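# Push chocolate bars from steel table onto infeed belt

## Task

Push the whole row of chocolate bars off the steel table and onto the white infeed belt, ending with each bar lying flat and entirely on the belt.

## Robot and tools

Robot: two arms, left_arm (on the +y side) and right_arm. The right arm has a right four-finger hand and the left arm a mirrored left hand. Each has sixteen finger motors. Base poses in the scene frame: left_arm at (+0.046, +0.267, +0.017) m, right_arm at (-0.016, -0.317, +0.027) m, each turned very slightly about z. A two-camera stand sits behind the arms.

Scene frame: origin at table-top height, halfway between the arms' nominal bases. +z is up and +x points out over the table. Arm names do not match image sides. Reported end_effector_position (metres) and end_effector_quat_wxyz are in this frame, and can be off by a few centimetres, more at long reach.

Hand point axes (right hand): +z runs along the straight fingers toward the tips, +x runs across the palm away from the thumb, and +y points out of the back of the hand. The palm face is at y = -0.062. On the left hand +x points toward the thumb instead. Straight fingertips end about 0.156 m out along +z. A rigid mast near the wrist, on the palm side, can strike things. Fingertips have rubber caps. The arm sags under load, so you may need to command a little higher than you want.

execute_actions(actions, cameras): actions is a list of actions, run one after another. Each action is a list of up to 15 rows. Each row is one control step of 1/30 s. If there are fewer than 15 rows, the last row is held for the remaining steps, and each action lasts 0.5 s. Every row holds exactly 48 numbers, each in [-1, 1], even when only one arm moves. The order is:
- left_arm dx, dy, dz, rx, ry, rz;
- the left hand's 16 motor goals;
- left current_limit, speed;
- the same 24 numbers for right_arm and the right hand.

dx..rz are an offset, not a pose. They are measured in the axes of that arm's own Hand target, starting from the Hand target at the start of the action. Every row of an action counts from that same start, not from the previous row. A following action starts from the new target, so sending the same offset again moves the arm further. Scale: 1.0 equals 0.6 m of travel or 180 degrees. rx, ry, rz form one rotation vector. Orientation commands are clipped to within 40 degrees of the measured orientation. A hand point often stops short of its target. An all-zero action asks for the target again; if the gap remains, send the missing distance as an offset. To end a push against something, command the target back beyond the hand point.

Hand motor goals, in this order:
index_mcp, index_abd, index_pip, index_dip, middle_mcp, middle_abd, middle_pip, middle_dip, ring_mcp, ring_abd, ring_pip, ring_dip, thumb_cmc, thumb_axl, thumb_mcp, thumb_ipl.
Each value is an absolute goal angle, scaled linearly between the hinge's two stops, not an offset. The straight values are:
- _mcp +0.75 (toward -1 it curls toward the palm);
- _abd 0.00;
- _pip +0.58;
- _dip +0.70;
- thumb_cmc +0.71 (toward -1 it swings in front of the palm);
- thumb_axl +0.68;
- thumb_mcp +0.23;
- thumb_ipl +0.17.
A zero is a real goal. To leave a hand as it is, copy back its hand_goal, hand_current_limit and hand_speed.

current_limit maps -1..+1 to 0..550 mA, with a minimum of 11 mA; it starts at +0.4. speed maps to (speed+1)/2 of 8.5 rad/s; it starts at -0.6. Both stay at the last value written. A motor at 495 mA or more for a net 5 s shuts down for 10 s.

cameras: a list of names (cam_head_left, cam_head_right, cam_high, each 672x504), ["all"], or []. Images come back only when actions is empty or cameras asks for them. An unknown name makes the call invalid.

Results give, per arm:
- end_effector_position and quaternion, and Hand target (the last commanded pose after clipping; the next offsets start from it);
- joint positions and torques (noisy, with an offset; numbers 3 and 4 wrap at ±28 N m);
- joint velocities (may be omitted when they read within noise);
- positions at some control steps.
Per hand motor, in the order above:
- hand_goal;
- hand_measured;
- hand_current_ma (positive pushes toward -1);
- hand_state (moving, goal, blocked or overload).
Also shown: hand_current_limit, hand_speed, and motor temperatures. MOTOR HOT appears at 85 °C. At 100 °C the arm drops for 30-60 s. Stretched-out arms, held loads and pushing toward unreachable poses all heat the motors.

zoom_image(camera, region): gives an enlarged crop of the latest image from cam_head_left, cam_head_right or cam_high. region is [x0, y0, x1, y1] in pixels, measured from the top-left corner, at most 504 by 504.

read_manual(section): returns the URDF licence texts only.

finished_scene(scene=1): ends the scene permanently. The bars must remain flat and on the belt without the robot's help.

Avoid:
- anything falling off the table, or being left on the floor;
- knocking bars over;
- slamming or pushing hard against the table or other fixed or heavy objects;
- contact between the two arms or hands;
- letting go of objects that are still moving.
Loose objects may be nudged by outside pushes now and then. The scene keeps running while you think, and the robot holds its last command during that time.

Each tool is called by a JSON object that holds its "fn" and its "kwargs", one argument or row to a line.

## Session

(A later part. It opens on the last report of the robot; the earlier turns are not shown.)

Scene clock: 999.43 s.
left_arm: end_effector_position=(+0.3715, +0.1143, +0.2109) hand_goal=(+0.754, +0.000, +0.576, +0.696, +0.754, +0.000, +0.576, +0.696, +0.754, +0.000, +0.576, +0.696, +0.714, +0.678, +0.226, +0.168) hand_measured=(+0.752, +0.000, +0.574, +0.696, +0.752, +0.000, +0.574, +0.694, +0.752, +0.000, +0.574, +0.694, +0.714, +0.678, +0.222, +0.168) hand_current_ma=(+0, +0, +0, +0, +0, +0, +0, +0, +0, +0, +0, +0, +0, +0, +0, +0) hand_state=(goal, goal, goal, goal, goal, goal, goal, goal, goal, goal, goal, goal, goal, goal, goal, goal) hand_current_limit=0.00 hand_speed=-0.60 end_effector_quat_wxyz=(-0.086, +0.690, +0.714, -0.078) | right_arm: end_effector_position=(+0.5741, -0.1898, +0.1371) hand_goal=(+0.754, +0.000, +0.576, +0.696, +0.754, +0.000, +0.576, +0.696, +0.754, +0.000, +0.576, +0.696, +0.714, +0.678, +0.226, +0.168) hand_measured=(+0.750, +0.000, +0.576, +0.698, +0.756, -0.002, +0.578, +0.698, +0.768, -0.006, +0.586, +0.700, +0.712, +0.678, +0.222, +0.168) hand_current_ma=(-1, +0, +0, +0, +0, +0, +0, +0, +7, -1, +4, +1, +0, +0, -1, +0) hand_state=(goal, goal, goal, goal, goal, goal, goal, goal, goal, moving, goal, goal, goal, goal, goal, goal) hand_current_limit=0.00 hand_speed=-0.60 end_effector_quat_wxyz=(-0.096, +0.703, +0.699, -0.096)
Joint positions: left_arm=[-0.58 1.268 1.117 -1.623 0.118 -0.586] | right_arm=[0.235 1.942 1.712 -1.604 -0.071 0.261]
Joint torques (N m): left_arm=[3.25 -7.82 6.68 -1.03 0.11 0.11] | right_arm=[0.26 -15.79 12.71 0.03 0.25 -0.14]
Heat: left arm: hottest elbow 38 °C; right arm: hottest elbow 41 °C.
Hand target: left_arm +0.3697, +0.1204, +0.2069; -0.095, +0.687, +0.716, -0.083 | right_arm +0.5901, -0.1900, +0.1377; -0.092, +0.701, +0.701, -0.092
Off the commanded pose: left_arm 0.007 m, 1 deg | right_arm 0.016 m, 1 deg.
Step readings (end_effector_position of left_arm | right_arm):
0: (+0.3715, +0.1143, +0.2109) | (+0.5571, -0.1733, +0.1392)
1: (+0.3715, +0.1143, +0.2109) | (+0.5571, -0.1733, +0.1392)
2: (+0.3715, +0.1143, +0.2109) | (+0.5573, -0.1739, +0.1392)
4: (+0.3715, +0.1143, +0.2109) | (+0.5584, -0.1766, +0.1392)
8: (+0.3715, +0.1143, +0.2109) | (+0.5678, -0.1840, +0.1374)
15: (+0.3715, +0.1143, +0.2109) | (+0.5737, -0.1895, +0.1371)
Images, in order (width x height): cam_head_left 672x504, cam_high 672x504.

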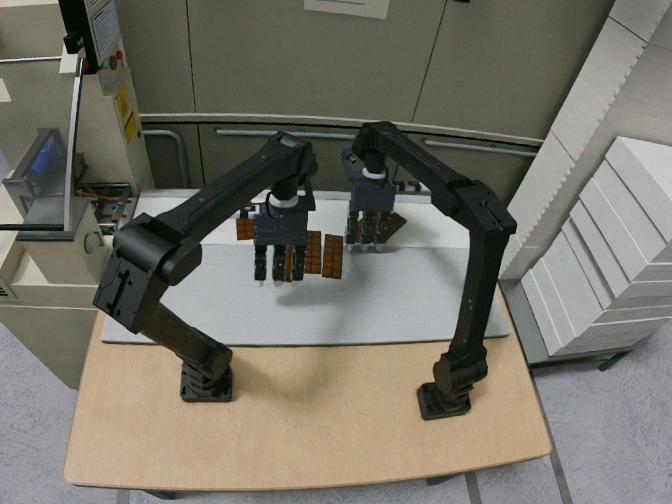

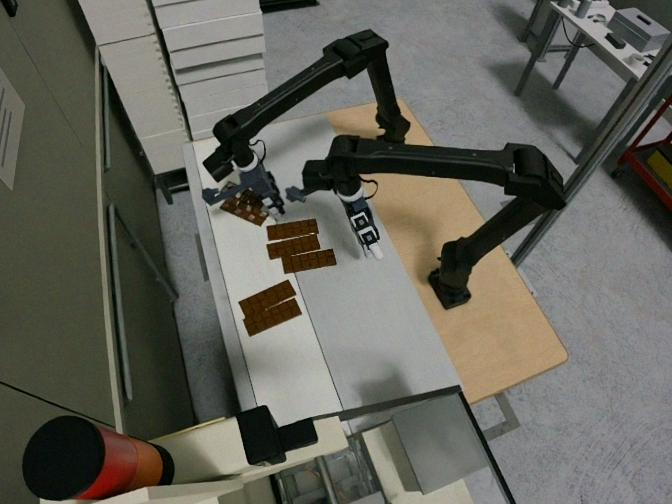

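{"fn": "execute_actions", "kwargs": {
  "actions": [
    [[0,0,0,0,0,0,0.754,0,0.576,0.696,0.754,0,0.576,0.696,0.754,0,0.576,0.696,0.714,0.678,0.226,0.168,0,-0.6,-0.05,0.0354,-0.0095,0,0,0,0.754,0,0.576,0.696,0.754,0,0.576,0.696,0.754,0,0.576,0.696,0.714,0.678,0.226,0.168,0,-0.6]]
  ],
  "cameras": ["cam_head_left", "cam_high"]
}}

{"fn": "zoom_image", "kwargs": {
  "camera": "cam_head_left",
  "region": [325, 180, 425, 265]
}}

{"fn": "zoom_image", "kwargs": {
  "camera": "cam_high",
  "region": [200, 150, 300, 250]
}}

Scene clock: 1007.93 s.
left_arm: end_effector_position=(+0.3715, +0.1143, +0.2109) hand_goal=(+0.754, +0.000, +0.576, +0.696, +0.754, +0.000, +0.576, +0.696, +0.754, +0.000, +0.576, +0.696, +0.714, +0.678, +0.226, +0.168) hand_measured=(+0.752, +0.000, +0.574, +0.696, +0.752, +0.000, +0.574, +0.694, +0.752, +0.000, +0.574, +0.694, +0.714, +0.678, +0.222, +0.168) hand_current_ma=(+0, +0, +0, +0, +0, +0, +0, +0, +0, +0, +0, +0, +0, +0, +0, +0) hand_state=(goal, goal, goal, goal, goal, goal, goal, goal, goal, goal, goal, goal, goal, goal, goal, goal) hand_current_limit=0.00 hand_speed=-0.60 end_effector_quat_wxyz=(-0.086, +0.690, +0.714, -0.078) | right_arm: end_effector_position=(+0.5966, -0.2239, +0.1375) hand_goal=(+0.754, +0.000, +0.576, +0.696, +0.754, +0.000, +0.576, +0.696, +0.754, +0.000, +0.576, +0.696, +0.714, +0.678, +0.226, +0.168) hand_measured=(+0.762, -0.002, +0.582, +0.700, +0.752, -0.002, +0.578, +0.698, +0.760, -0.002, +0.584, +0.700, +0.712, +0.678, +0.222, +0.168) hand_current_ma=(+3, +0, +1, +1, +0, +0, +0, +0, +1, +0, +2, +1, +0, +0, -1, +0) hand_state=(goal, goal, goal, goal, goal, goal, goal, goal, goal, goal, goal, goal, goal, goal, goal, goal) hand_current_limit=0.00 hand_speed=-0.60 end_effector_quat_wxyz=(-0.096, +0.706, +0.695, -0.097)
Joint positions: left_arm=[-0.58 1.268 1.117 -1.623 0.118 -0.586] | right_arm=[0.17 1.982 1.776 -1.633 -0.055 0.208]
Joint torques (N m): left_arm=[3.31 -7.77 6.64 -1.05 0.11 0.1] | right_arm=[0.97 -15.68 12.94 -0.1 0.22 -0.18]
Heat: left arm: hottest elbow 38 °C; right arm: hottest elbow 42 °C.
Hand target: left_arm +0.3697, +0.1204, +0.2069; -0.095, +0.687, +0.716, -0.083 | right_arm +0.6121, -0.2200, +0.1378; -0.092, +0.701, +0.701, -0.092
Off the commanded pose: left_arm 0.007 m, 1 deg | right_arm 0.016 m, 1 deg.
Step readings (end_effector_position of left_arm | right_arm):
0: (+0.3715, +0.1143, +0.2109) | (+0.5743, -0.1899, +0.1373)
1: (+0.3715, +0.1143, +0.2109) | (+0.5745, -0.1901, +0.1372)
2: (+0.3715, +0.1143, +0.2109) | (+0.5752, -0.1911, +0.1374)
4: (+0.3715, +0.1143, +0.2109) | (+0.5800, -0.1943, +0.1379)
8: (+0.3715, +0.1143, +0.2109) | (+0.5899, -0.2094, +0.1377)
15: (+0.3715, +0.1143, +0.2109) | (+0.5959, -0.2239, +0.1372)
Images, in order (width x height): cam_head_left 672x504, cam_high 672x504.

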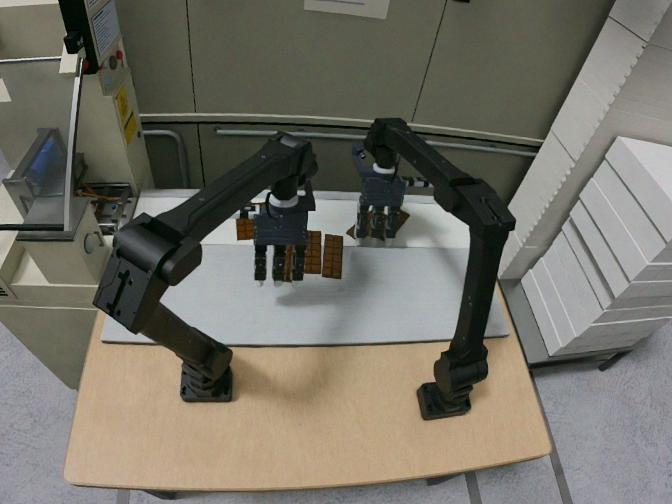

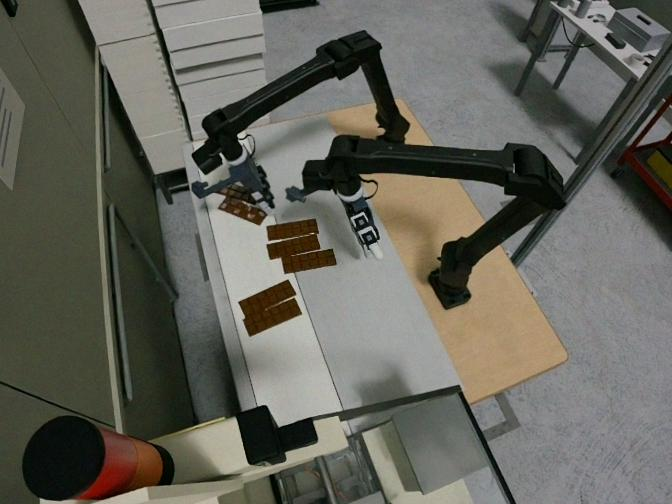

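Scaled by 5.040 from the camera's 672x504 image, which has a finer 960x720 frame.

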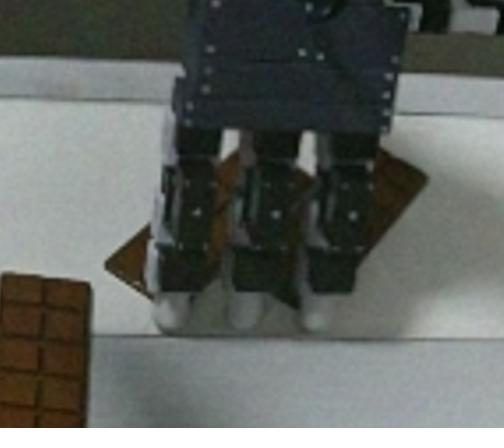

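Scaled by 5.040 from the camera's 672x504 image, which has a finer 960x720 frame.

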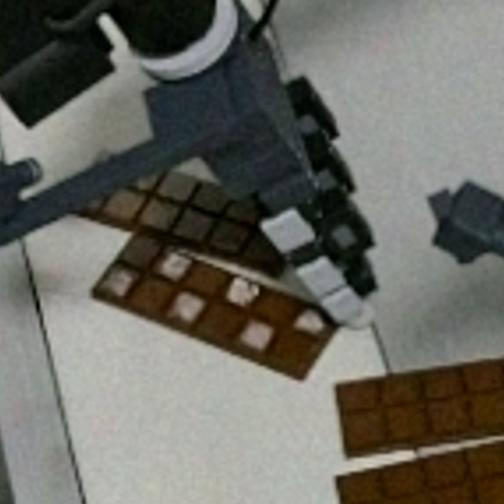

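{"fn": "execute_actions", "kwargs": {
  "actions": [
    [[0,0,0,0,0,0,0.754,0,0.576,0.696,0.754,0,0.576,0.696,0.754,0,0.576,0.696,0.714,0.678,0.226,0.168,0,-0.6,-0.0333,-0.0935,-0.0267,0,0,0,0.754,0,0.576,0.696,0.754,0,0.576,0.696,0.754,0,0.576,0.696,0.714,0.678,0.226,0.168,0,-0.6]],
    [[-0.1747,-0.0077,0.0617,0.003,-0.0156,0.0136,0.754,0.185,0.576,0.696,0.754,0,0.576,0.696,0.754,-0.185,0.576,0.696,0.714,0.678,0.226,0.168,0,-0.6,-0.1333,-0.2148,-0.0287,0,0,0,0.754,0,0.576,0.696,0.754,0,0.576,0.696,0.754,0,0.576,0.696,0.714,0.678,0.226,0.168,0,-0.6]]
  ],
  "cameras": ["all"]
}}

{"fn": "zoom_image", "kwargs": {
  "camera": "cam_head_left",
  "region": [225, 170, 425, 310]
}}

{"fn": "zoom_image", "kwargs": {
  "camera": "cam_high",
  "region": [190, 150, 350, 310]
}}

Scene clock: 1038.83 s.
left_arm: end_effector_position=(+0.3500, +0.0249, +0.1594) hand_goal=(+0.754, +0.186, +0.576, +0.696, +0.754, +0.000, +0.576, +0.696, +0.754, -0.184, +0.576, +0.696, +0.714, +0.678, +0.226, +0.168) hand_measured=(+0.750, +0.180, +0.574, +0.696, +0.752, +0.000, +0.574, +0.694, +0.752, -0.180, +0.574, +0.694, +0.712, +0.678, +0.222, +0.168) hand_current_ma=(+0, +0, +0, +0, +0, +0, +0, +0, +0, +0, +0, +0, +0, +0, +0, +0) hand_state=(goal, goal, goal, goal, goal, goal, goal, goal, goal, goal, goal, goal, goal, goal, goal, goal) hand_current_limit=0.00 hand_speed=-0.60 end_effector_quat_wxyz=(-0.096, +0.699, +0.700, -0.107) | right_arm: end_effector_position=(+0.4460, -0.3209, +0.2269) hand_goal=(+0.754, +0.000, +0.576, +0.696, +0.754, +0.000, +0.576, +0.696, +0.754, +0.000, +0.576, +0.696, +0.714, +0.678, +0.226, +0.168) hand_measured=(+0.746, -0.002, +0.576, +0.698, +0.748, -0.002, +0.576, +0.698, +0.746, -0.002, +0.576, +0.698, +0.710, +0.678, +0.222, +0.168) hand_current_ma=(-3, +0, +0, +0, -2, +0, +0, +0, -3, +0, +0, +0, -1, +0, -1, +0) hand_state=(goal, goal, goal, goal, goal, goal, goal, goal, goal, goal, goal, goal, goal, goal, goal, goal) hand_current_limit=0.00 hand_speed=-0.60 end_effector_quat_wxyz=(-0.081, +0.707, +0.697, -0.081)
Joint positions: left_arm=[-0.783 1.407 1.117 -1.482 0.21 -0.746] | right_arm=[0.018 1.488 1.349 -1.661 -0.013 0.06]
Joint torques (N m): left_arm=[2.08 -9.76 9.2 -0.32 0.07 -0.05] | right_arm=[1.08 -10.46 8.1 -0.28 0.11 -0.16]
Heat: left arm: hottest elbow 38 °C; right arm: hottest elbow 42 °C.
Hand target: left_arm +0.3600, +0.0160, +0.1699; -0.079, +0.699, +0.703, -0.105 | right_arm +0.4420, -0.3200, +0.2176; -0.092, +0.701, +0.701, -0.092
Off the commanded pose: left_arm 0.017 m, 2 deg | right_arm 0.010 m, 2 deg.
Step readings (end_effector_position of left_arm | right_arm):
0: (+0.3715, +0.1143, +0.2109) | (+0.5966, -0.2239, +0.1375)
1: (+0.3715, +0.1143, +0.2109) | (+0.5966, -0.2239, +0.1375)
2: (+0.3715, +0.1143, +0.2109) | (+0.5965, -0.2238, +0.1378)
4: (+0.3715, +0.1143, +0.2109) | (+0.5903, -0.2252, +0.1385)
8: (+0.3715, +0.1143, +0.2109) | (+0.5704, -0.2311, +0.1471)
15: (+0.3715, +0.1143, +0.2109) | (+0.5671, -0.2354, +0.1727)
16: (+0.3713, +0.1141, +0.2108) | (+0.5662, -0.2365, +0.1732)
17: (+0.3700, +0.1095, +0.2095) | (+0.5617, -0.2406, +0.1719)
19: (+0.3669, +0.0921, +0.2040) | (+0.5318, -0.2531, +0.1659)
23: (+0.3534, +0.0402, +0.1808) | (+0.4749, -0.2944, +0.1765)
30: (+0.3500, +0.0236, +0.1594) | (+0.4509, -0.3229, +0.2290)

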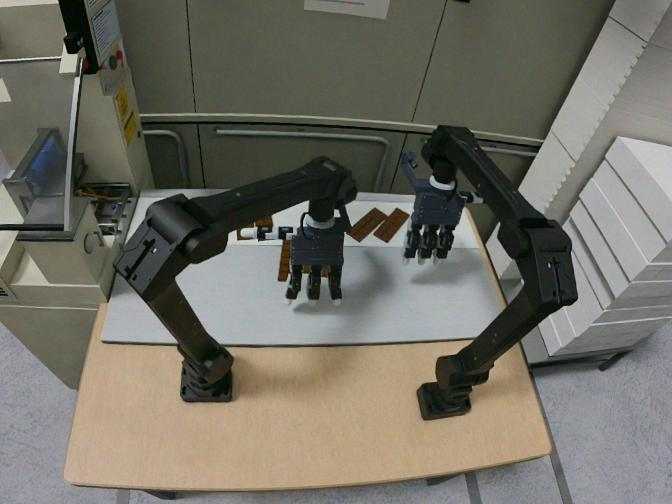

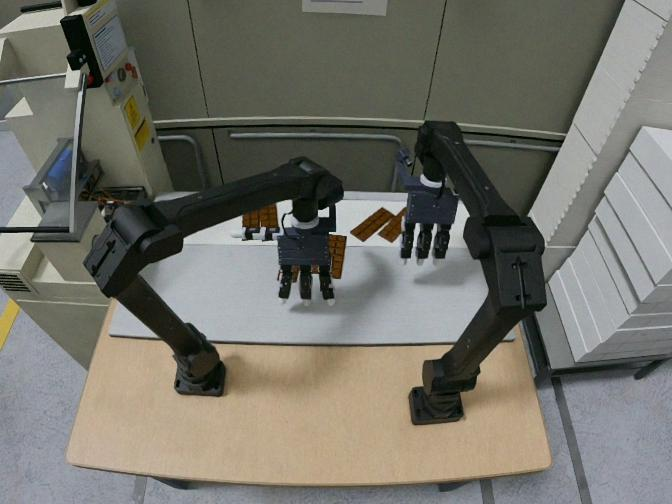

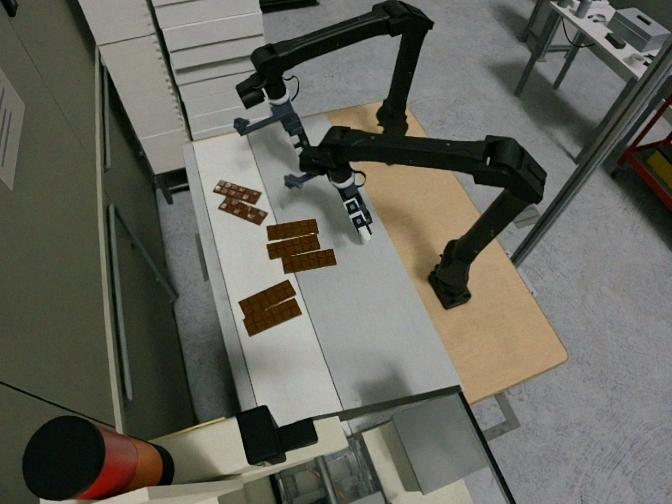

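Scaled by 2.520 from the camera's 672x504 image, which has a finer 960x720 frame.

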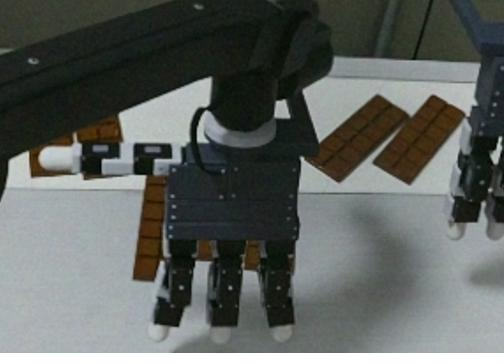

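Scaled by 3.150 from the camera's 672x504 image, which has a finer 960x720 frame.

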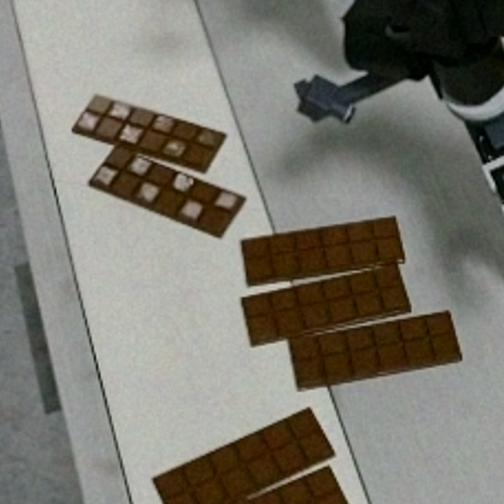

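{"fn": "execute_actions", "kwargs": {
  "actions": [
    [[0.0117,0.012,0.0447,0,0,0,0.754,0.185,0.576,0.696,0.754,0,0.576,0.696,0.754,-0.185,0.576,0.696,0.714,0.678,0.226,0.168,0,-0.6,0,0,0,0,0,0,0.754,0,0.576,0.696,0.754,0,0.576,0.696,0.754,0,0.576,0.696,0.714,0.678,0.226,0.168,0,-0.6]]
  ],
  "cameras": ["cam_head_left"]
}}

{"fn": "zoom_image", "kwargs": {
  "camera": "cam_head_left",
  "region": [240, 220, 380, 330]
}}

Scene clock: 1062.87 s.
left_arm: end_effector_position=(+0.3579, +0.0180, +0.1500) hand_goal=(+0.754, +0.186, +0.576, +0.696, +0.754, +0.000, +0.576, +0.696, +0.754, -0.184, +0.576, +0.696, +0.714, +0.678, +0.226, +0.168) hand_measured=(+0.750, +0.182, +0.574, +0.696, +0.752, +0.000, +0.574, +0.694, +0.752, -0.180, +0.574, +0.694, +0.712, +0.678, +0.222, +0.168) hand_current_ma=(+0, +0, +0, +0, +0, +0, +0, +0, +0, +0, +0, +0, +0, +0, +0, +0) hand_state=(goal, goal, goal, goal, goal, goal, goal, goal, goal, goal, goal, goal, goal, goal, goal, goal) hand_current_limit=0.00 hand_speed=-0.60 end_effector_quat_wxyz=(-0.073, +0.703, +0.700, -0.105) | right_arm: end_effector_position=(+0.4460, -0.3208, +0.2269) hand_goal=(+0.754, +0.000, +0.576, +0.696, +0.754, +0.000, +0.576, +0.696, +0.754, +0.000, +0.576, +0.696, +0.714, +0.678, +0.226, +0.168) hand_measured=(+0.746, -0.002, +0.576, +0.698, +0.748, -0.002, +0.576, +0.698, +0.746, -0.002, +0.576, +0.698, +0.710, +0.678, +0.222, +0.168) hand_current_ma=(-3, +0, +0, +0, -2, +0, +0, +0, -3, +0, +0, +0, -1, +0, -1, +0) hand_state=(goal, goal, goal, goal, goal, goal, goal, goal, goal, goal, goal, goal, goal, goal, goal, goal) hand_current_limit=0.00 hand_speed=-0.60 end_effector_quat_wxyz=(-0.081, +0.707, +0.698, -0.081)
Joint positions: left_arm=[-0.783 1.409 1.093 -1.408 0.207 -0.746] | right_arm=[0.018 1.488 1.349 -1.661 -0.013 0.059]
Joint torques (N m): left_arm=[3.02 -9 6.31 -0.16 0.06 0.04] | right_arm=[1.67 -10.46 7.99 -0.16 0.13 -0.16]
Heat: left arm: hottest elbow 39 °C; right arm: hottest elbow 41 °C.
Hand target: left_arm +0.3600, +0.0220, +0.1419; -0.079, +0.699, +0.703, -0.105 | right_arm +0.4420, -0.3199, +0.2176; -0.092, +0.701, +0.701, -0.092
Off the commanded pose: left_arm 0.009 m, 1 deg | right_arm 0.010 m, 2 deg.
Step readings (end_effector_position of left_arm | right_arm):
0: (+0.3500, +0.0250, +0.1594) | (+0.4460, -0.3209, +0.2269)
1: (+0.3500, +0.0249, +0.1594) | (+0.4460, -0.3209, +0.2269)
2: (+0.3514, +0.0237, +0.1594) | (+0.4460, -0.3209, +0.2269)
4: (+0.3551, +0.0204, +0.1592) | (+0.4460, -0.3209, +0.2269)
8: (+0.3586, +0.0172, +0.1548) | (+0.4460, -0.3208, +0.2269)
15: (+0.3577, +0.0182, +0.1499) | (+0.4460, -0.3208, +0.2269)
Images, in order (width x height): cam_head_left 672x504.

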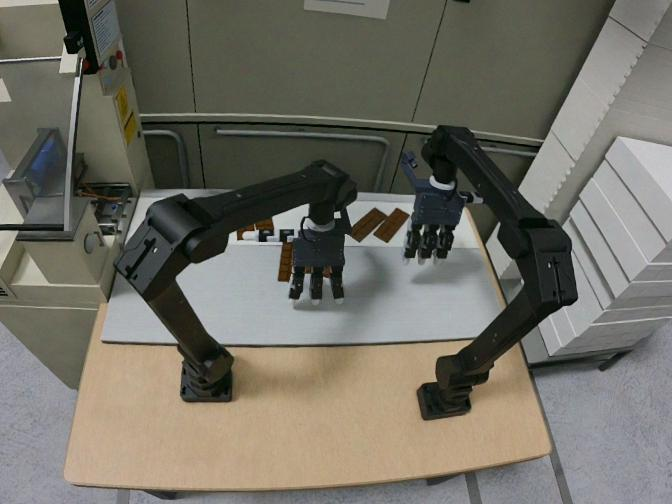

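Scaled by 3.600 from the camera's 672x504 image, which has a finer 960x720 frame.

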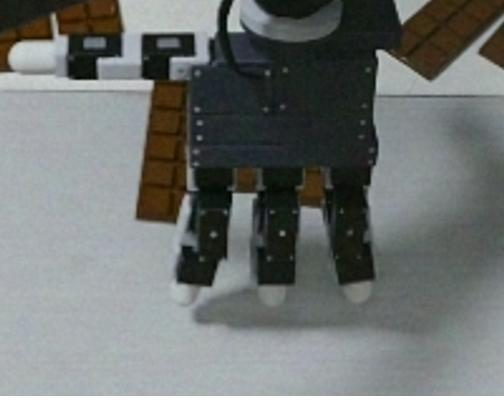

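{"fn": "execute_actions", "kwargs": {
  "actions": [
    [[0.001,0.0077,0.029,0,0,0,0.754,0.185,0.576,0.696,0.754,0,0.576,0.696,0.754,-0.185,0.576,0.696,0.714,0.678,0.226,0.168,0,-0.6,0,0,0,0,0,0,0.754,0,0.576,0.696,0.754,0,0.576,0.696,0.754,0,0.576,0.696,0.714,0.678,0.226,0.168,0,-0.6]],
    [[-0.001,0.044,-0.029,0,0,0,0.754,0.185,0.576,0.696,0.754,0,0.576,0.696,0.754,-0.185,0.576,0.696,0.714,0.678,0.226,0.168,0,-0.6,0,0,0,0,0,0,0.754,0,0.576,0.696,0.754,0,0.576,0.696,0.754,0,0.576,0.696,0.714,0.678,0.226,0.168,0,-0.6]]
  ],
  "cameras": ["cam_head_left"]
}}

{"fn": "zoom_image", "kwargs": {
  "camera": "cam_head_left",
  "region": [240, 220, 380, 330]
}}

Scene clock: 1073.93 s.
left_arm: end_effector_position=(+0.3735, +0.0285, +0.1242) hand_goal=(+0.754, +0.186, +0.576, +0.696, +0.754, +0.000, +0.576, +0.696, +0.754, -0.184, +0.576, +0.696, +0.714, +0.678, +0.226, +0.168) hand_measured=(+0.750, +0.182, +0.574, +0.696, +0.764, -0.010, +0.586, +0.700, +0.752, -0.180, +0.574, +0.694, +0.712, +0.678, +0.222, +0.168) hand_current_ma=(+0, +0, +0, +0, +2, -1, +2, +0, +0, +0, +0, +0, +0, +0, +0, +0) hand_state=(goal, goal, goal, goal, goal, goal, goal, goal, goal, goal, goal, goal, goal, goal, goal, goal) hand_current_limit=0.00 hand_speed=-0.60 end_effector_quat_wxyz=(-0.090, +0.699, +0.701, -0.106) | right_arm: end_effector_position=(+0.4460, -0.3208, +0.2269) hand_goal=(+0.754, +0.000, +0.576, +0.696, +0.754, +0.000, +0.576, +0.696, +0.754, +0.000, +0.576, +0.696, +0.714, +0.678, +0.226, +0.168) hand_measured=(+0.746, -0.002, +0.576, +0.698, +0.748, -0.002, +0.576, +0.698, +0.746, -0.002, +0.576, +0.698, +0.710, +0.678, +0.222, +0.168) hand_current_ma=(-3, +0, +0, +0, -2, +0, +0, +0, -3, +0, +0, +0, -1, +0, -1, +0) hand_state=(goal, goal, goal, goal, goal, goal, goal, goal, goal, goal, goal, goal, goal, goal, goal, goal) hand_current_limit=0.00 hand_speed=-0.60 end_effector_quat_wxyz=(-0.081, +0.707, +0.698, -0.081)
Joint positions: left_arm=[-0.735 1.47 1.086 -1.383 0.2 -0.702] | right_arm=[0.018 1.488 1.349 -1.661 -0.013 0.059]
Joint torques (N m): left_arm=[3.31 -9.23 9.94 -0.95 -0.04 0.09] | right_arm=[1.08 -10.7 8.08 -0.01 0.12 -0.16]
Heat: left arm: hottest elbow 38 °C; right arm: hottest elbow 41 °C.
Hand target: left_arm +0.3900, +0.0221, +0.1340; -0.079, +0.699, +0.703, -0.105 | right_arm +0.4420, -0.3199, +0.2176; -0.092, +0.701, +0.701, -0.092
Off the commanded pose: left_arm 0.020 m, 1 deg | right_arm 0.010 m, 2 deg.
Step readings (end_effector_position of left_arm | right_arm):
0: (+0.3579, +0.0180, +0.1500) | (+0.4460, -0.3208, +0.2269)
1: (+0.3580, +0.0179, +0.1500) | (+0.4460, -0.3208, +0.2269)
2: (+0.3583, +0.0176, +0.1491) | (+0.4460, -0.3208, +0.2269)
4: (+0.3588, +0.0172, +0.1456) | (+0.4460, -0.3208, +0.2269)
8: (+0.3574, +0.0185, +0.1353) | (+0.4460, -0.3208, +0.2269)
15: (+0.3577, +0.0182, +0.1304) | (+0.4460, -0.3208, +0.2269)
16: (+0.3579, +0.0181, +0.1304) | (+0.4460, -0.3208, +0.2269)
17: (+0.3586, +0.0188, +0.1300) | (+0.4460, -0.3208, +0.2269)
19: (+0.3605, +0.0215, +0.1279) | (+0.4460, -0.3208, +0.2269)
23: (+0.3696, +0.0278, +0.1246) | (+0.4460, -0.3208, +0.2269)
30: (+0.3733, +0.0287, +0.1239) | (+0.4460, -0.3208, +0.2269)
Images, in order (width x height): cam_head_left 672x504.

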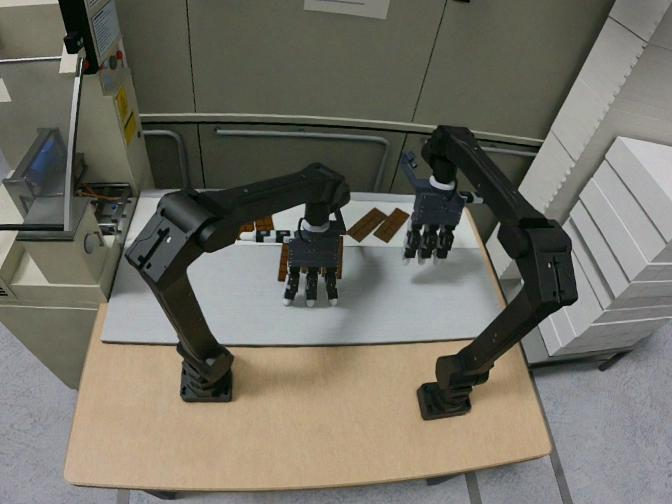

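Scaled by 3.600 from the camera's 672x504 image, which has a finer 960x720 frame.

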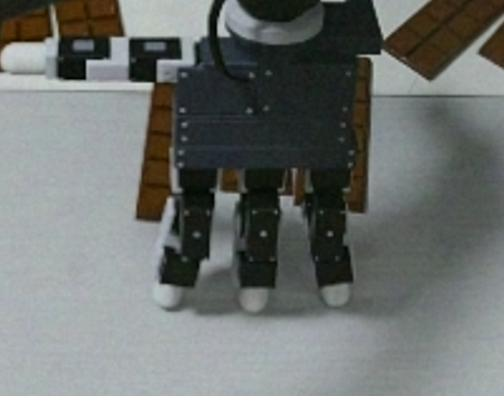

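{"fn": "execute_actions", "kwargs": {
  "actions": [
    [[-0.0006,0.0653,-0.014,0,0,0,0.754,0.185,0.576,0.696,0.754,0,0.576,0.696,0.754,-0.185,0.576,0.696,0.714,0.678,0.226,0.168,0,-0.6,0,0,0,0,0,0,0.754,0,0.576,0.696,0.754,0,0.576,0.696,0.754,0,0.576,0.696,0.714,0.678,0.226,0.168,0,-0.6]],
    [[-0.002,0.0483,-0.013,0,0,0,0.754,0.185,0.576,0.696,0.754,0,0.576,0.696,0.754,-0.185,0.576,0.696,0.714,0.678,0.226,0.168,0,-0.6,0,0,0,0,0,0,0.754,0,0.576,0.696,0.754,0,0.576,0.696,0.754,0,0.576,0.696,0.714,0.678,0.226,0.168,0,-0.6]]
  ],
  "cameras": ["cam_head_left", "cam_high"]
}}

{"fn": "zoom_image", "kwargs": {
  "camera": "cam_head_left",
  "region": [240, 200, 380, 310]
}}

{"fn": "zoom_image", "kwargs": {
  "camera": "cam_high",
  "region": [200, 170, 360, 310]
}}

Scene clock: 1087.43 s.
left_arm: end_effector_position=(+0.4401, +0.0267, +0.1236) hand_goal=(+0.754, +0.186, +0.576, +0.696, +0.754, +0.000, +0.576, +0.696, +0.754, -0.184, +0.576, +0.696, +0.714, +0.678, +0.226, +0.168) hand_measured=(+0.756, +0.182, +0.578, +0.698, +0.772, -0.002, +0.590, +0.704, +0.752, -0.182, +0.576, +0.696, +0.712, +0.678, +0.222, +0.168) hand_current_ma=(+0, +0, +0, +0, +7, +0, +4, +1, +0, +0, +0, +0, +0, +0, +0, +0) hand_state=(goal, goal, goal, goal, goal, goal, goal, goal, goal, goal, goal, goal, goal, goal, goal, goal) hand_current_limit=0.00 hand_speed=-0.60 end_effector_quat_wxyz=(-0.093, +0.698, +0.702, -0.108) | right_arm: end_effector_position=(+0.4460, -0.3208, +0.2269) hand_goal=(+0.754, +0.000, +0.576, +0.696, +0.754, +0.000, +0.576, +0.696, +0.754, +0.000, +0.576, +0.696, +0.714, +0.678, +0.226, +0.168) hand_measured=(+0.746, -0.002, +0.576, +0.698, +0.748, -0.002, +0.576, +0.698, +0.746, -0.002, +0.576, +0.698, +0.710, +0.678, +0.222, +0.168) hand_current_ma=(-3, +0, +0, +0, -2, +0, +0, +0, -3, +0, +0, +0, -1, +0, -1, +0) hand_state=(goal, goal, goal, goal, goal, goal, goal, goal, goal, goal, goal, goal, goal, goal, goal, goal) hand_current_limit=0.00 hand_speed=-0.60 end_effector_quat_wxyz=(-0.081, +0.707, +0.698, -0.081)
Joint positions: left_arm=[-0.638 1.611 1.247 -1.429 0.182 -0.606] | right_arm=[0.018 1.488 1.349 -1.661 -0.013 0.059]
Joint torques (N m): left_arm=[3.37 -11.22 10.1 -0.65 -0.08 0.12] | right_arm=[1.44 -10.64 8.05 -0.21 0.1 -0.2]
Heat: left arm: hottest elbow 39 °C; right arm: hottest elbow 40 °C.
Hand target: left_arm +0.4601, +0.0212, +0.1321; -0.079, +0.699, +0.703, -0.105 | right_arm +0.4420, -0.3199, +0.2176; -0.092, +0.701, +0.701, -0.092
Off the commanded pose: left_arm 0.022 m, 2 deg | right_arm 0.010 m, 2 deg.
Step readings (end_effector_position of left_arm | right_arm):
0: (+0.3735, +0.0284, +0.1242) | (+0.4460, -0.3208, +0.2269)
1: (+0.3736, +0.0284, +0.1242) | (+0.4460, -0.3208, +0.2269)
2: (+0.3750, +0.0282, +0.1244) | (+0.4460, -0.3208, +0.2269)
4: (+0.3832, +0.0280, +0.1251) | (+0.4460, -0.3208, +0.2269)
8: (+0.4054, +0.0291, +0.1237) | (+0.4460, -0.3208, +0.2269)
15: (+0.4109, +0.0296, +0.1233) | (+0.4460, -0.3208, +0.2269)
16: (+0.4113, +0.0296, +0.1235) | (+0.4460, -0.3208, +0.2269)
17: (+0.4131, +0.0296, +0.1239) | (+0.4460, -0.3208, +0.2269)
19: (+0.4194, +0.0276, +0.1245) | (+0.4460, -0.3208, +0.2269)
23: (+0.4362, +0.0262, +0.1242) | (+0.4460, -0.3208, +0.2269)
30: (+0.4399, +0.0269, +0.1237) | (+0.4460, -0.3208, +0.2269)
Images, in order (width x height): cam_head_left 672x504, cam_high 672x504.

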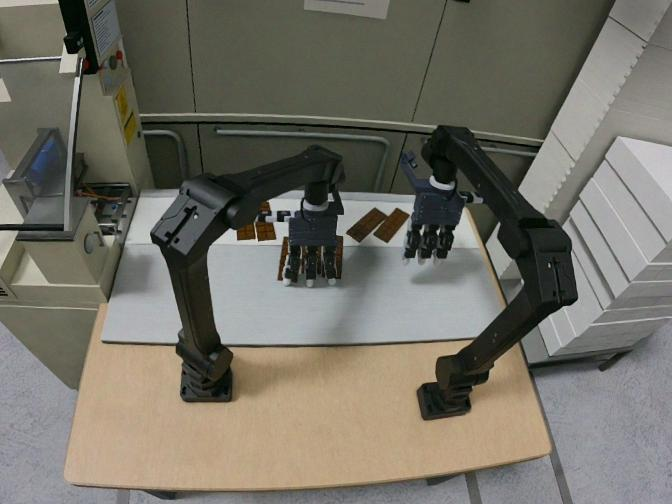

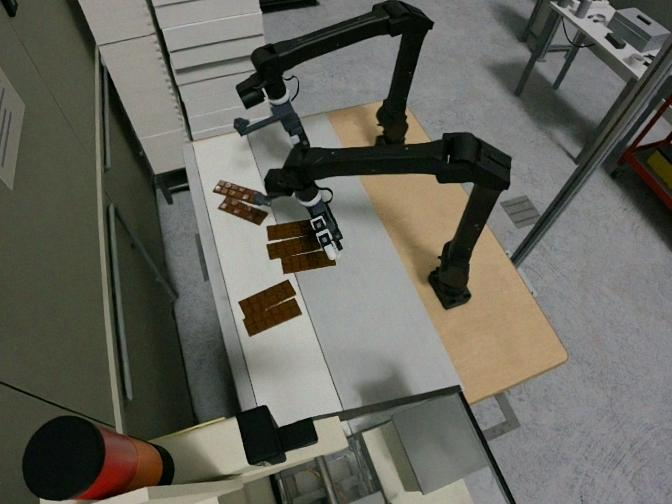

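Scaled by 3.600 from the camera's 672x504 image, which has a finer 960x720 frame.

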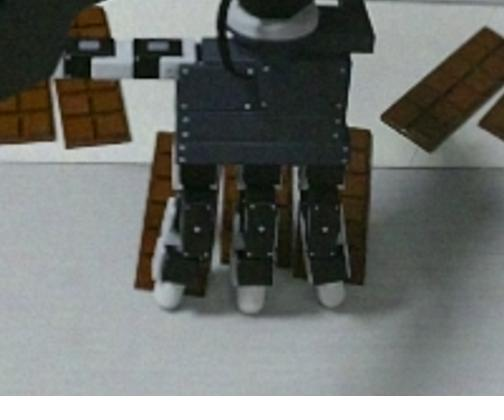

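Scaled by 3.150 from the camera's 672x504 image, which has a finer 960x720 frame.

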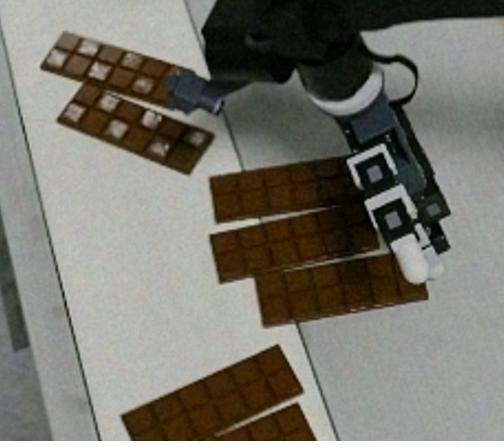

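{"fn": "execute_actions", "kwargs": {
  "actions": [
    [[-0.001,0.0496,-0.0081,0,0,0,0.754,0.185,0.576,0.696,0.754,0,0.576,0.696,0.754,-0.185,0.576,0.696,0.714,0.678,0.226,0.168,0,-0.6,0,0,0,0,0,0,0.754,0,0.576,0.696,0.754,0,0.576,0.696,0.754,0,0.576,0.696,0.714,0.678,0.226,0.168,0,-0.6]]
  ],
  "cameras": ["cam_head_left", "cam_high"]
}}

{"fn": "zoom_image", "kwargs": {
  "camera": "cam_head_left",
  "region": [240, 200, 380, 310]
}}

{"fn": "zoom_image", "kwargs": {
  "camera": "cam_high",
  "region": [200, 170, 360, 310]
}}

Scene clock: 1094.83 s.
left_arm: end_effector_position=(+0.4685, +0.0256, +0.1235) hand_goal=(+0.754, +0.186, +0.576, +0.696, +0.754, +0.000, +0.576, +0.696, +0.754, -0.184, +0.576, +0.696, +0.714, +0.678, +0.226, +0.168) hand_measured=(+0.766, +0.186, +0.582, +0.698, +0.770, -0.002, +0.588, +0.702, +0.756, -0.182, +0.578, +0.696, +0.712, +0.678, +0.222, +0.168) hand_current_ma=(+3, +0, +1, +0, +5, +0, +3, +1, +0, +0, +0, +0, +0, +0, +0, +0) hand_state=(goal, goal, goal, goal, goal, goal, goal, goal, goal, goal, goal, goal, goal, goal, goal, goal) hand_current_limit=0.00 hand_speed=-0.60 end_effector_quat_wxyz=(-0.094, +0.697, +0.702, -0.109) | right_arm: end_effector_position=(+0.4460, -0.3208, +0.2269) hand_goal=(+0.754, +0.000, +0.576, +0.696, +0.754, +0.000, +0.576, +0.696, +0.754, +0.000, +0.576, +0.696, +0.714, +0.678, +0.226, +0.168) hand_measured=(+0.746, -0.002, +0.576, +0.698, +0.748, -0.002, +0.576, +0.698, +0.746, -0.002, +0.576, +0.698, +0.710, +0.678, +0.222, +0.168) hand_current_ma=(-3, +0, +0, +0, -2, +0, +0, +0, -3, +0, +0, +0, -1, +0, -1, +0) hand_state=(goal, goal, goal, goal, goal, goal, goal, goal, goal, goal, goal, goal, goal, goal, goal, goal) hand_current_limit=0.00 hand_speed=-0.60 end_effector_quat_wxyz=(-0.081, +0.707, +0.698, -0.081)
Joint positions: left_arm=[-0.604 1.672 1.323 -1.451 0.177 -0.575] | right_arm=[0.018 1.488 1.349 -1.661 -0.013 0.059]
Joint torques (N m): left_arm=[3.25 -11.99 10.11 -0.39 -0.14 0.13] | right_arm=[0.79 -10.52 7.92 -0.09 0.13 -0.2]
Heat: left arm: hottest elbow 40 °C; right arm: hottest elbow 40 °C.
Hand target: left_arm +0.4900, +0.0208, +0.1291; -0.079, +0.699, +0.703, -0.105 | right_arm +0.4420, -0.3199, +0.2176; -0.092, +0.701, +0.701, -0.092
Off the commanded pose: left_arm 0.023 m, 2 deg | right_arm 0.010 m, 2 deg.
Step readings (end_effector_position of left_arm | right_arm):
0: (+0.4401, +0.0266, +0.1236) | (+0.4460, -0.3208, +0.2269)
1: (+0.4402, +0.0265, +0.1236) | (+0.4460, -0.3208, +0.2269)
2: (+0.4415, +0.0259, +0.1238) | (+0.4460, -0.3208, +0.2269)
4: (+0.4480, +0.0249, +0.1239) | (+0.4460, -0.3208, +0.2269)
8: (+0.4628, +0.0248, +0.1235) | (+0.4460, -0.3208, +0.2269)
15: (+0.4684, +0.0258, +0.1237) | (+0.4460, -0.3208, +0.2269)
Images, in order (width x height): cam_head_left 672x504, cam_high 672x504.

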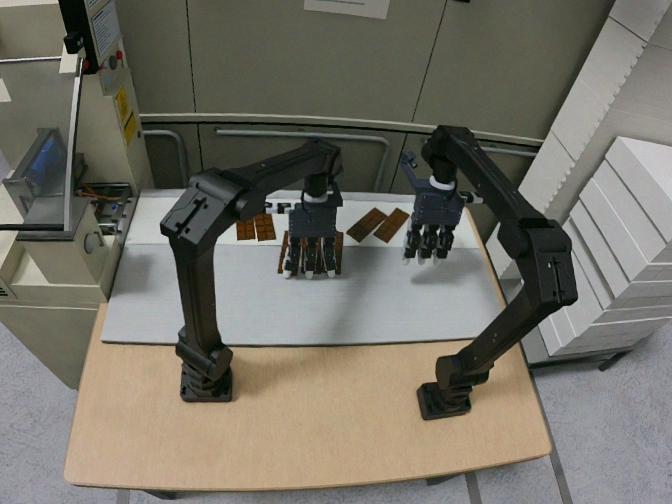

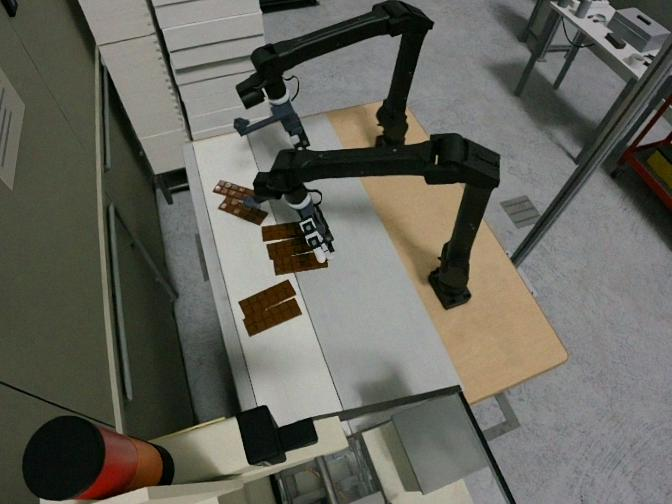

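Scaled by 3.600 from the camera's 672x504 image, which has a finer 960x720 frame.

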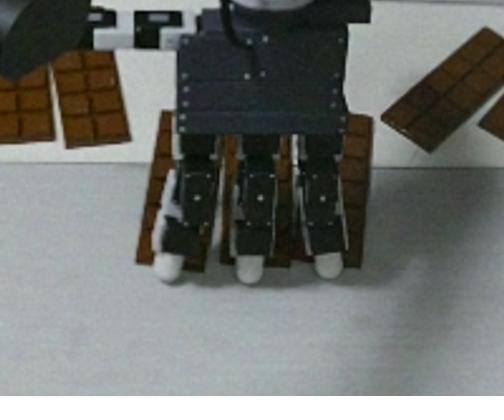

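Scaled by 3.150 from the camera's 672x504 image, which has a finer 960x720 frame.

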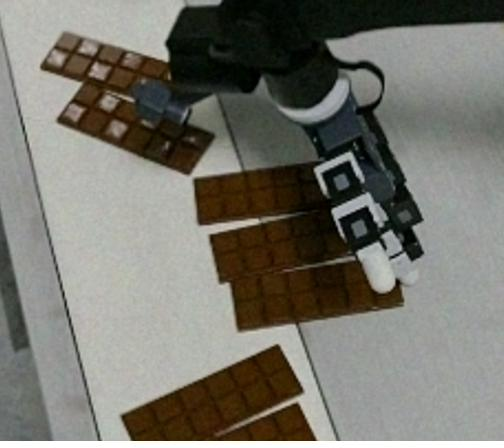

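{"fn": "execute_actions", "kwargs": {
  "actions": [
    [[-0.001,0.0564,-0.0151,0,0,0,0.754,0.185,0.576,0.696,0.754,0,0.576,0.696,0.754,-0.185,0.576,0.696,0.714,0.678,0.226,0.168,0,-0.6,0,0,0,0,0,0,0.754,0,0.576,0.696,0.754,0,0.576,0.696,0.754,0,0.576,0.696,0.714,0.678,0.226,0.168,0,-0.6]]
  ],
  "cameras": ["cam_head_left", "cam_high"]
}}

{"fn": "zoom_image", "kwargs": {
  "camera": "cam_head_left",
  "region": [240, 190, 380, 300]
}}

{"fn": "zoom_image", "kwargs": {
  "camera": "cam_high",
  "region": [200, 170, 360, 310]
}}

Scene clock: 1103.40 s.
left_arm: end_effector_position=(+0.5046, +0.0245, +0.1246) hand_goal=(+0.754, +0.186, +0.576, +0.696, +0.754, +0.000, +0.576, +0.696, +0.754, -0.184, +0.576, +0.696, +0.714, +0.678, +0.226, +0.168) hand_measured=(+0.768, +0.188, +0.584, +0.700, +0.768, +0.000, +0.588, +0.702, +0.756, -0.182, +0.580, +0.698, +0.712, +0.678, +0.222, +0.168) hand_current_ma=(+5, +0, +1, +0, +4, +0, +3, +1, +0, +0, +0, +0, +0, +0, +0, +0) hand_state=(goal, goal, goal, goal, goal, goal, goal, goal, goal, goal, goal, goal, goal, goal, goal, goal) hand_current_limit=0.00 hand_speed=-0.60 end_effector_quat_wxyz=(-0.092, +0.698, +0.702, -0.108) | right_arm: end_effector_position=(+0.4460, -0.3208, +0.2269) hand_goal=(+0.754, +0.000, +0.576, +0.696, +0.754, +0.000, +0.576, +0.696, +0.754, +0.000, +0.576, +0.696, +0.714, +0.678, +0.226, +0.168) hand_measured=(+0.746, -0.002, +0.576, +0.698, +0.748, -0.002, +0.576, +0.698, +0.746, -0.002, +0.576, +0.698, +0.710, +0.678, +0.222, +0.168) hand_current_ma=(-3, +0, +0, +0, -2, +0, +0, +0, -3, +0, +0, +0, -1, +0, -1, +0) hand_state=(goal, goal, goal, goal, goal, goal, goal, goal, goal, goal, goal, goal, goal, goal, goal, goal) hand_current_limit=0.00 hand_speed=-0.60 end_effector_quat_wxyz=(-0.081, +0.707, +0.698, -0.081)
Joint positions: left_arm=[-0.567 1.746 1.425 -1.481 0.167 -0.537] | right_arm=[0.018 1.488 1.349 -1.661 -0.013 0.059]
Joint torques (N m): left_arm=[3.31 -13.16 10.14 -0.59 -0.05 0.14] | right_arm=[0.91 -10.34 7.95 -0.02 0.13 -0.17]
Heat: left arm: hottest elbow 40 °C; right arm: hottest elbow 40 °C.
Hand target: left_arm +0.5250, +0.0205, +0.1290; -0.079, +0.699, +0.703, -0.105 | right_arm +0.4420, -0.3199, +0.2176; -0.092, +0.701, +0.701, -0.092
Off the commanded pose: left_arm 0.021 m, 2 deg | right_arm 0.010 m, 2 deg.
Step readings (end_effector_position of left_arm | right_arm):
0: (+0.4685, +0.0255, +0.1235) | (+0.4460, -0.3208, +0.2269)
1: (+0.4687, +0.0254, +0.1236) | (+0.4460, -0.3208, +0.2269)
2: (+0.4699, +0.0252, +0.1239) | (+0.4460, -0.3208, +0.2269)
4: (+0.4771, +0.0235, +0.1239) | (+0.4460, -0.3208, +0.2269)
8: (+0.4954, +0.0229, +0.1242) | (+0.4460, -0.3208, +0.2269)
15: (+0.5041, +0.0248, +0.1246) | (+0.4460, -0.3208, +0.2269)
Images, in order (width x height): cam_head_left 672x504, cam_high 672x504.

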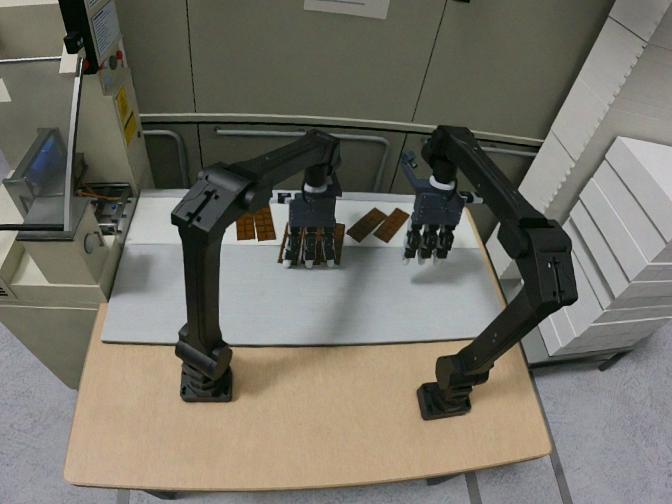

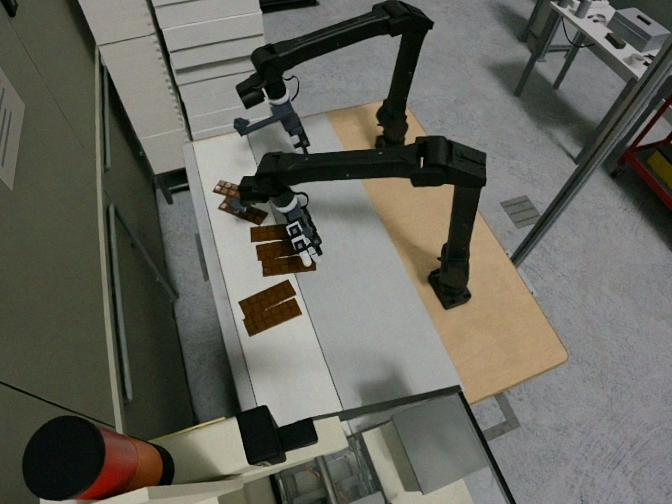

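Scaled by 3.600 from the camera's 672x504 image, which has a finer 960x720 frame.

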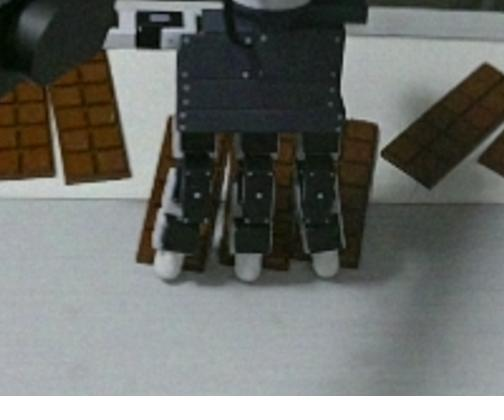

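Scaled by 3.150 from the camera's 672x504 image, which has a finer 960x720 frame.

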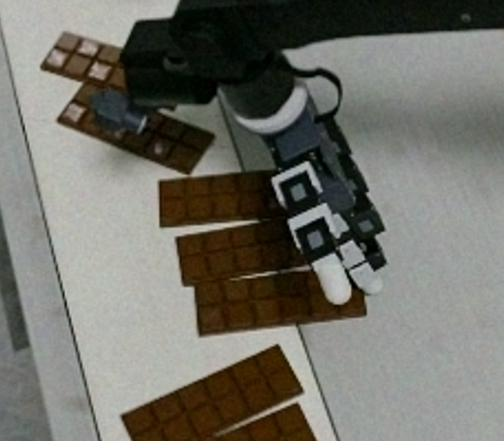

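{"fn": "execute_actions", "kwargs": {
  "actions": [
    [[-0.001,0.0564,-0.0151,0,0,0,0.754,0.185,0.576,0.696,0.754,0,0.576,0.696,0.754,-0.185,0.576,0.696,0.714,0.678,0.226,0.168,0,-0.6,0,0,0,0,0,0,0.754,0,0.576,0.696,0.754,0,0.576,0.696,0.754,0,0.576,0.696,0.714,0.678,0.226,0.168,0,-0.6]]
  ],
  "cameras": ["cam_head_left", "cam_high"]
}}

{"fn": "zoom_image", "kwargs": {
  "camera": "cam_head_left",
  "region": [240, 180, 380, 290]
}}

{"fn": "zoom_image", "kwargs": {
  "camera": "cam_high",
  "region": [200, 170, 360, 310]
}}

Scene clock: 1114.00 s.
left_arm: end_effector_position=(+0.5395, +0.0232, +0.1255) hand_goal=(+0.754, +0.186, +0.576, +0.696, +0.754, +0.000, +0.576, +0.696, +0.754, -0.184, +0.576, +0.696, +0.714, +0.678, +0.226, +0.168) hand_measured=(+0.770, +0.188, +0.584, +0.700, +0.766, +0.000, +0.588, +0.702, +0.756, -0.182, +0.580, +0.698, +0.712, +0.678, +0.222, +0.168) hand_current_ma=(+6, +0, +2, +0, +3, +0, +3, +1, +0, +0, +0, +0, +0, +0, +0, +0) hand_state=(goal, goal, goal, goal, goal, goal, goal, goal, goal, goal, goal, goal, goal, goal, goal, goal) hand_current_limit=0.00 hand_speed=-0.60 end_effector_quat_wxyz=(-0.092, +0.697, +0.703, -0.108) | right_arm: end_effector_position=(+0.4460, -0.3208, +0.2269) hand_goal=(+0.754, +0.000, +0.576, +0.696, +0.754, +0.000, +0.576, +0.696, +0.754, +0.000, +0.576, +0.696, +0.714, +0.678, +0.226, +0.168) hand_measured=(+0.746, -0.002, +0.576, +0.698, +0.748, -0.002, +0.576, +0.698, +0.746, -0.002, +0.576, +0.698, +0.710, +0.678, +0.222, +0.168) hand_current_ma=(-3, +0, +0, +0, -2, +0, +0, +0, -3, +0, +0, +0, -1, +0, -1, +0) hand_state=(goal, goal, goal, goal, goal, goal, goal, goal, goal, goal, goal, goal, goal, goal, goal, goal) hand_current_limit=0.00 hand_speed=-0.60 end_effector_quat_wxyz=(-0.081, +0.707, +0.698, -0.081)
Joint positions: left_arm=[-0.534 1.823 1.535 -1.52 0.16 -0.506] | right_arm=[0.018 1.488 1.349 -1.661 -0.013 0.059]
Joint torques (N m): left_arm=[3.14 -14.21 10.36 -0.53 -0.06 0.14] | right_arm=[1.44 -10.4 7.98 -0.08 0.13 -0.18]
Heat: left arm: hottest elbow 41 °C; right arm: hottest elbow 40 °C.
Hand target: left_arm +0.5601, +0.0202, +0.1293; -0.079, +0.699, +0.703, -0.105 | right_arm +0.4420, -0.3199, +0.2176; -0.092, +0.701, +0.701, -0.092
Off the commanded pose: left_arm 0.021 m, 2 deg | right_arm 0.010 m, 2 deg.
Step readings (end_effector_position of left_arm | right_arm):
0: (+0.5046, +0.0245, +0.1247) | (+0.4460, -0.3208, +0.2269)
1: (+0.5048, +0.0244, +0.1248) | (+0.4460, -0.3208, +0.2269)
2: (+0.5059, +0.0243, +0.1251) | (+0.4460, -0.3208, +0.2269)
4: (+0.5127, +0.0223, +0.1250) | (+0.4460, -0.3208, +0.2269)
8: (+0.5306, +0.0209, +0.1250) | (+0.4460, -0.3208, +0.2269)
15: (+0.5392, +0.0233, +0.1254) | (+0.4460, -0.3208, +0.2269)
Images, in order (width x height): cam_head_left 672x504, cam_high 672x504.

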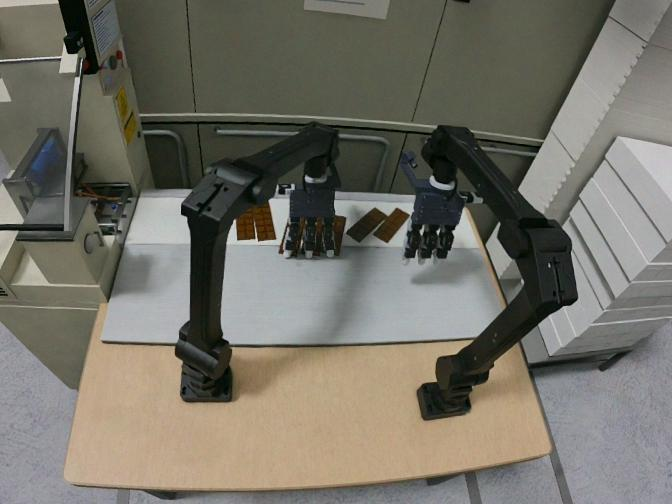

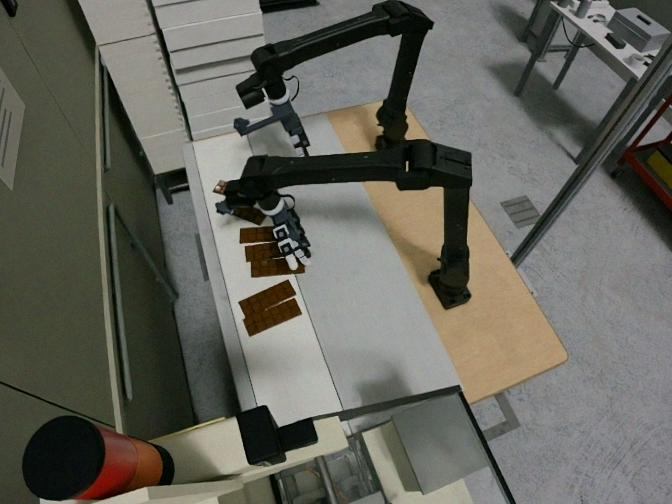

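Scaled by 3.600 from the camera's 672x504 image, which has a finer 960x720 frame.

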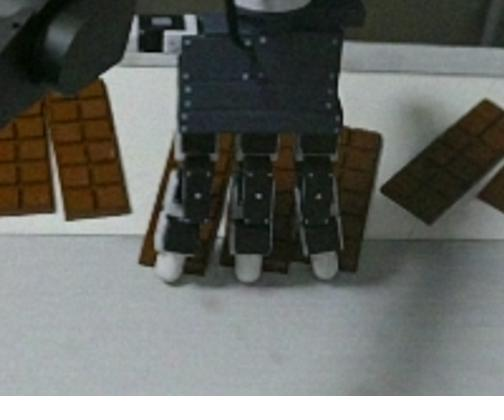

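Scaled by 3.150 from the camera's 672x504 image, which has a finer 960x720 frame.

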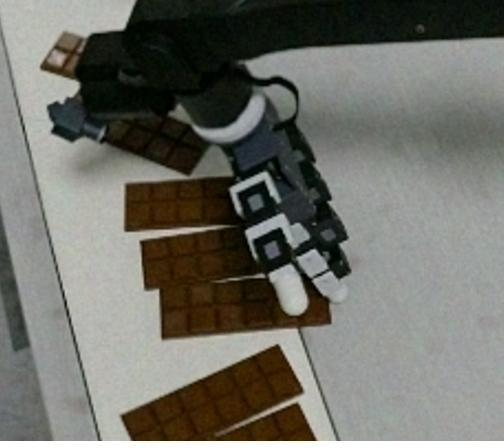

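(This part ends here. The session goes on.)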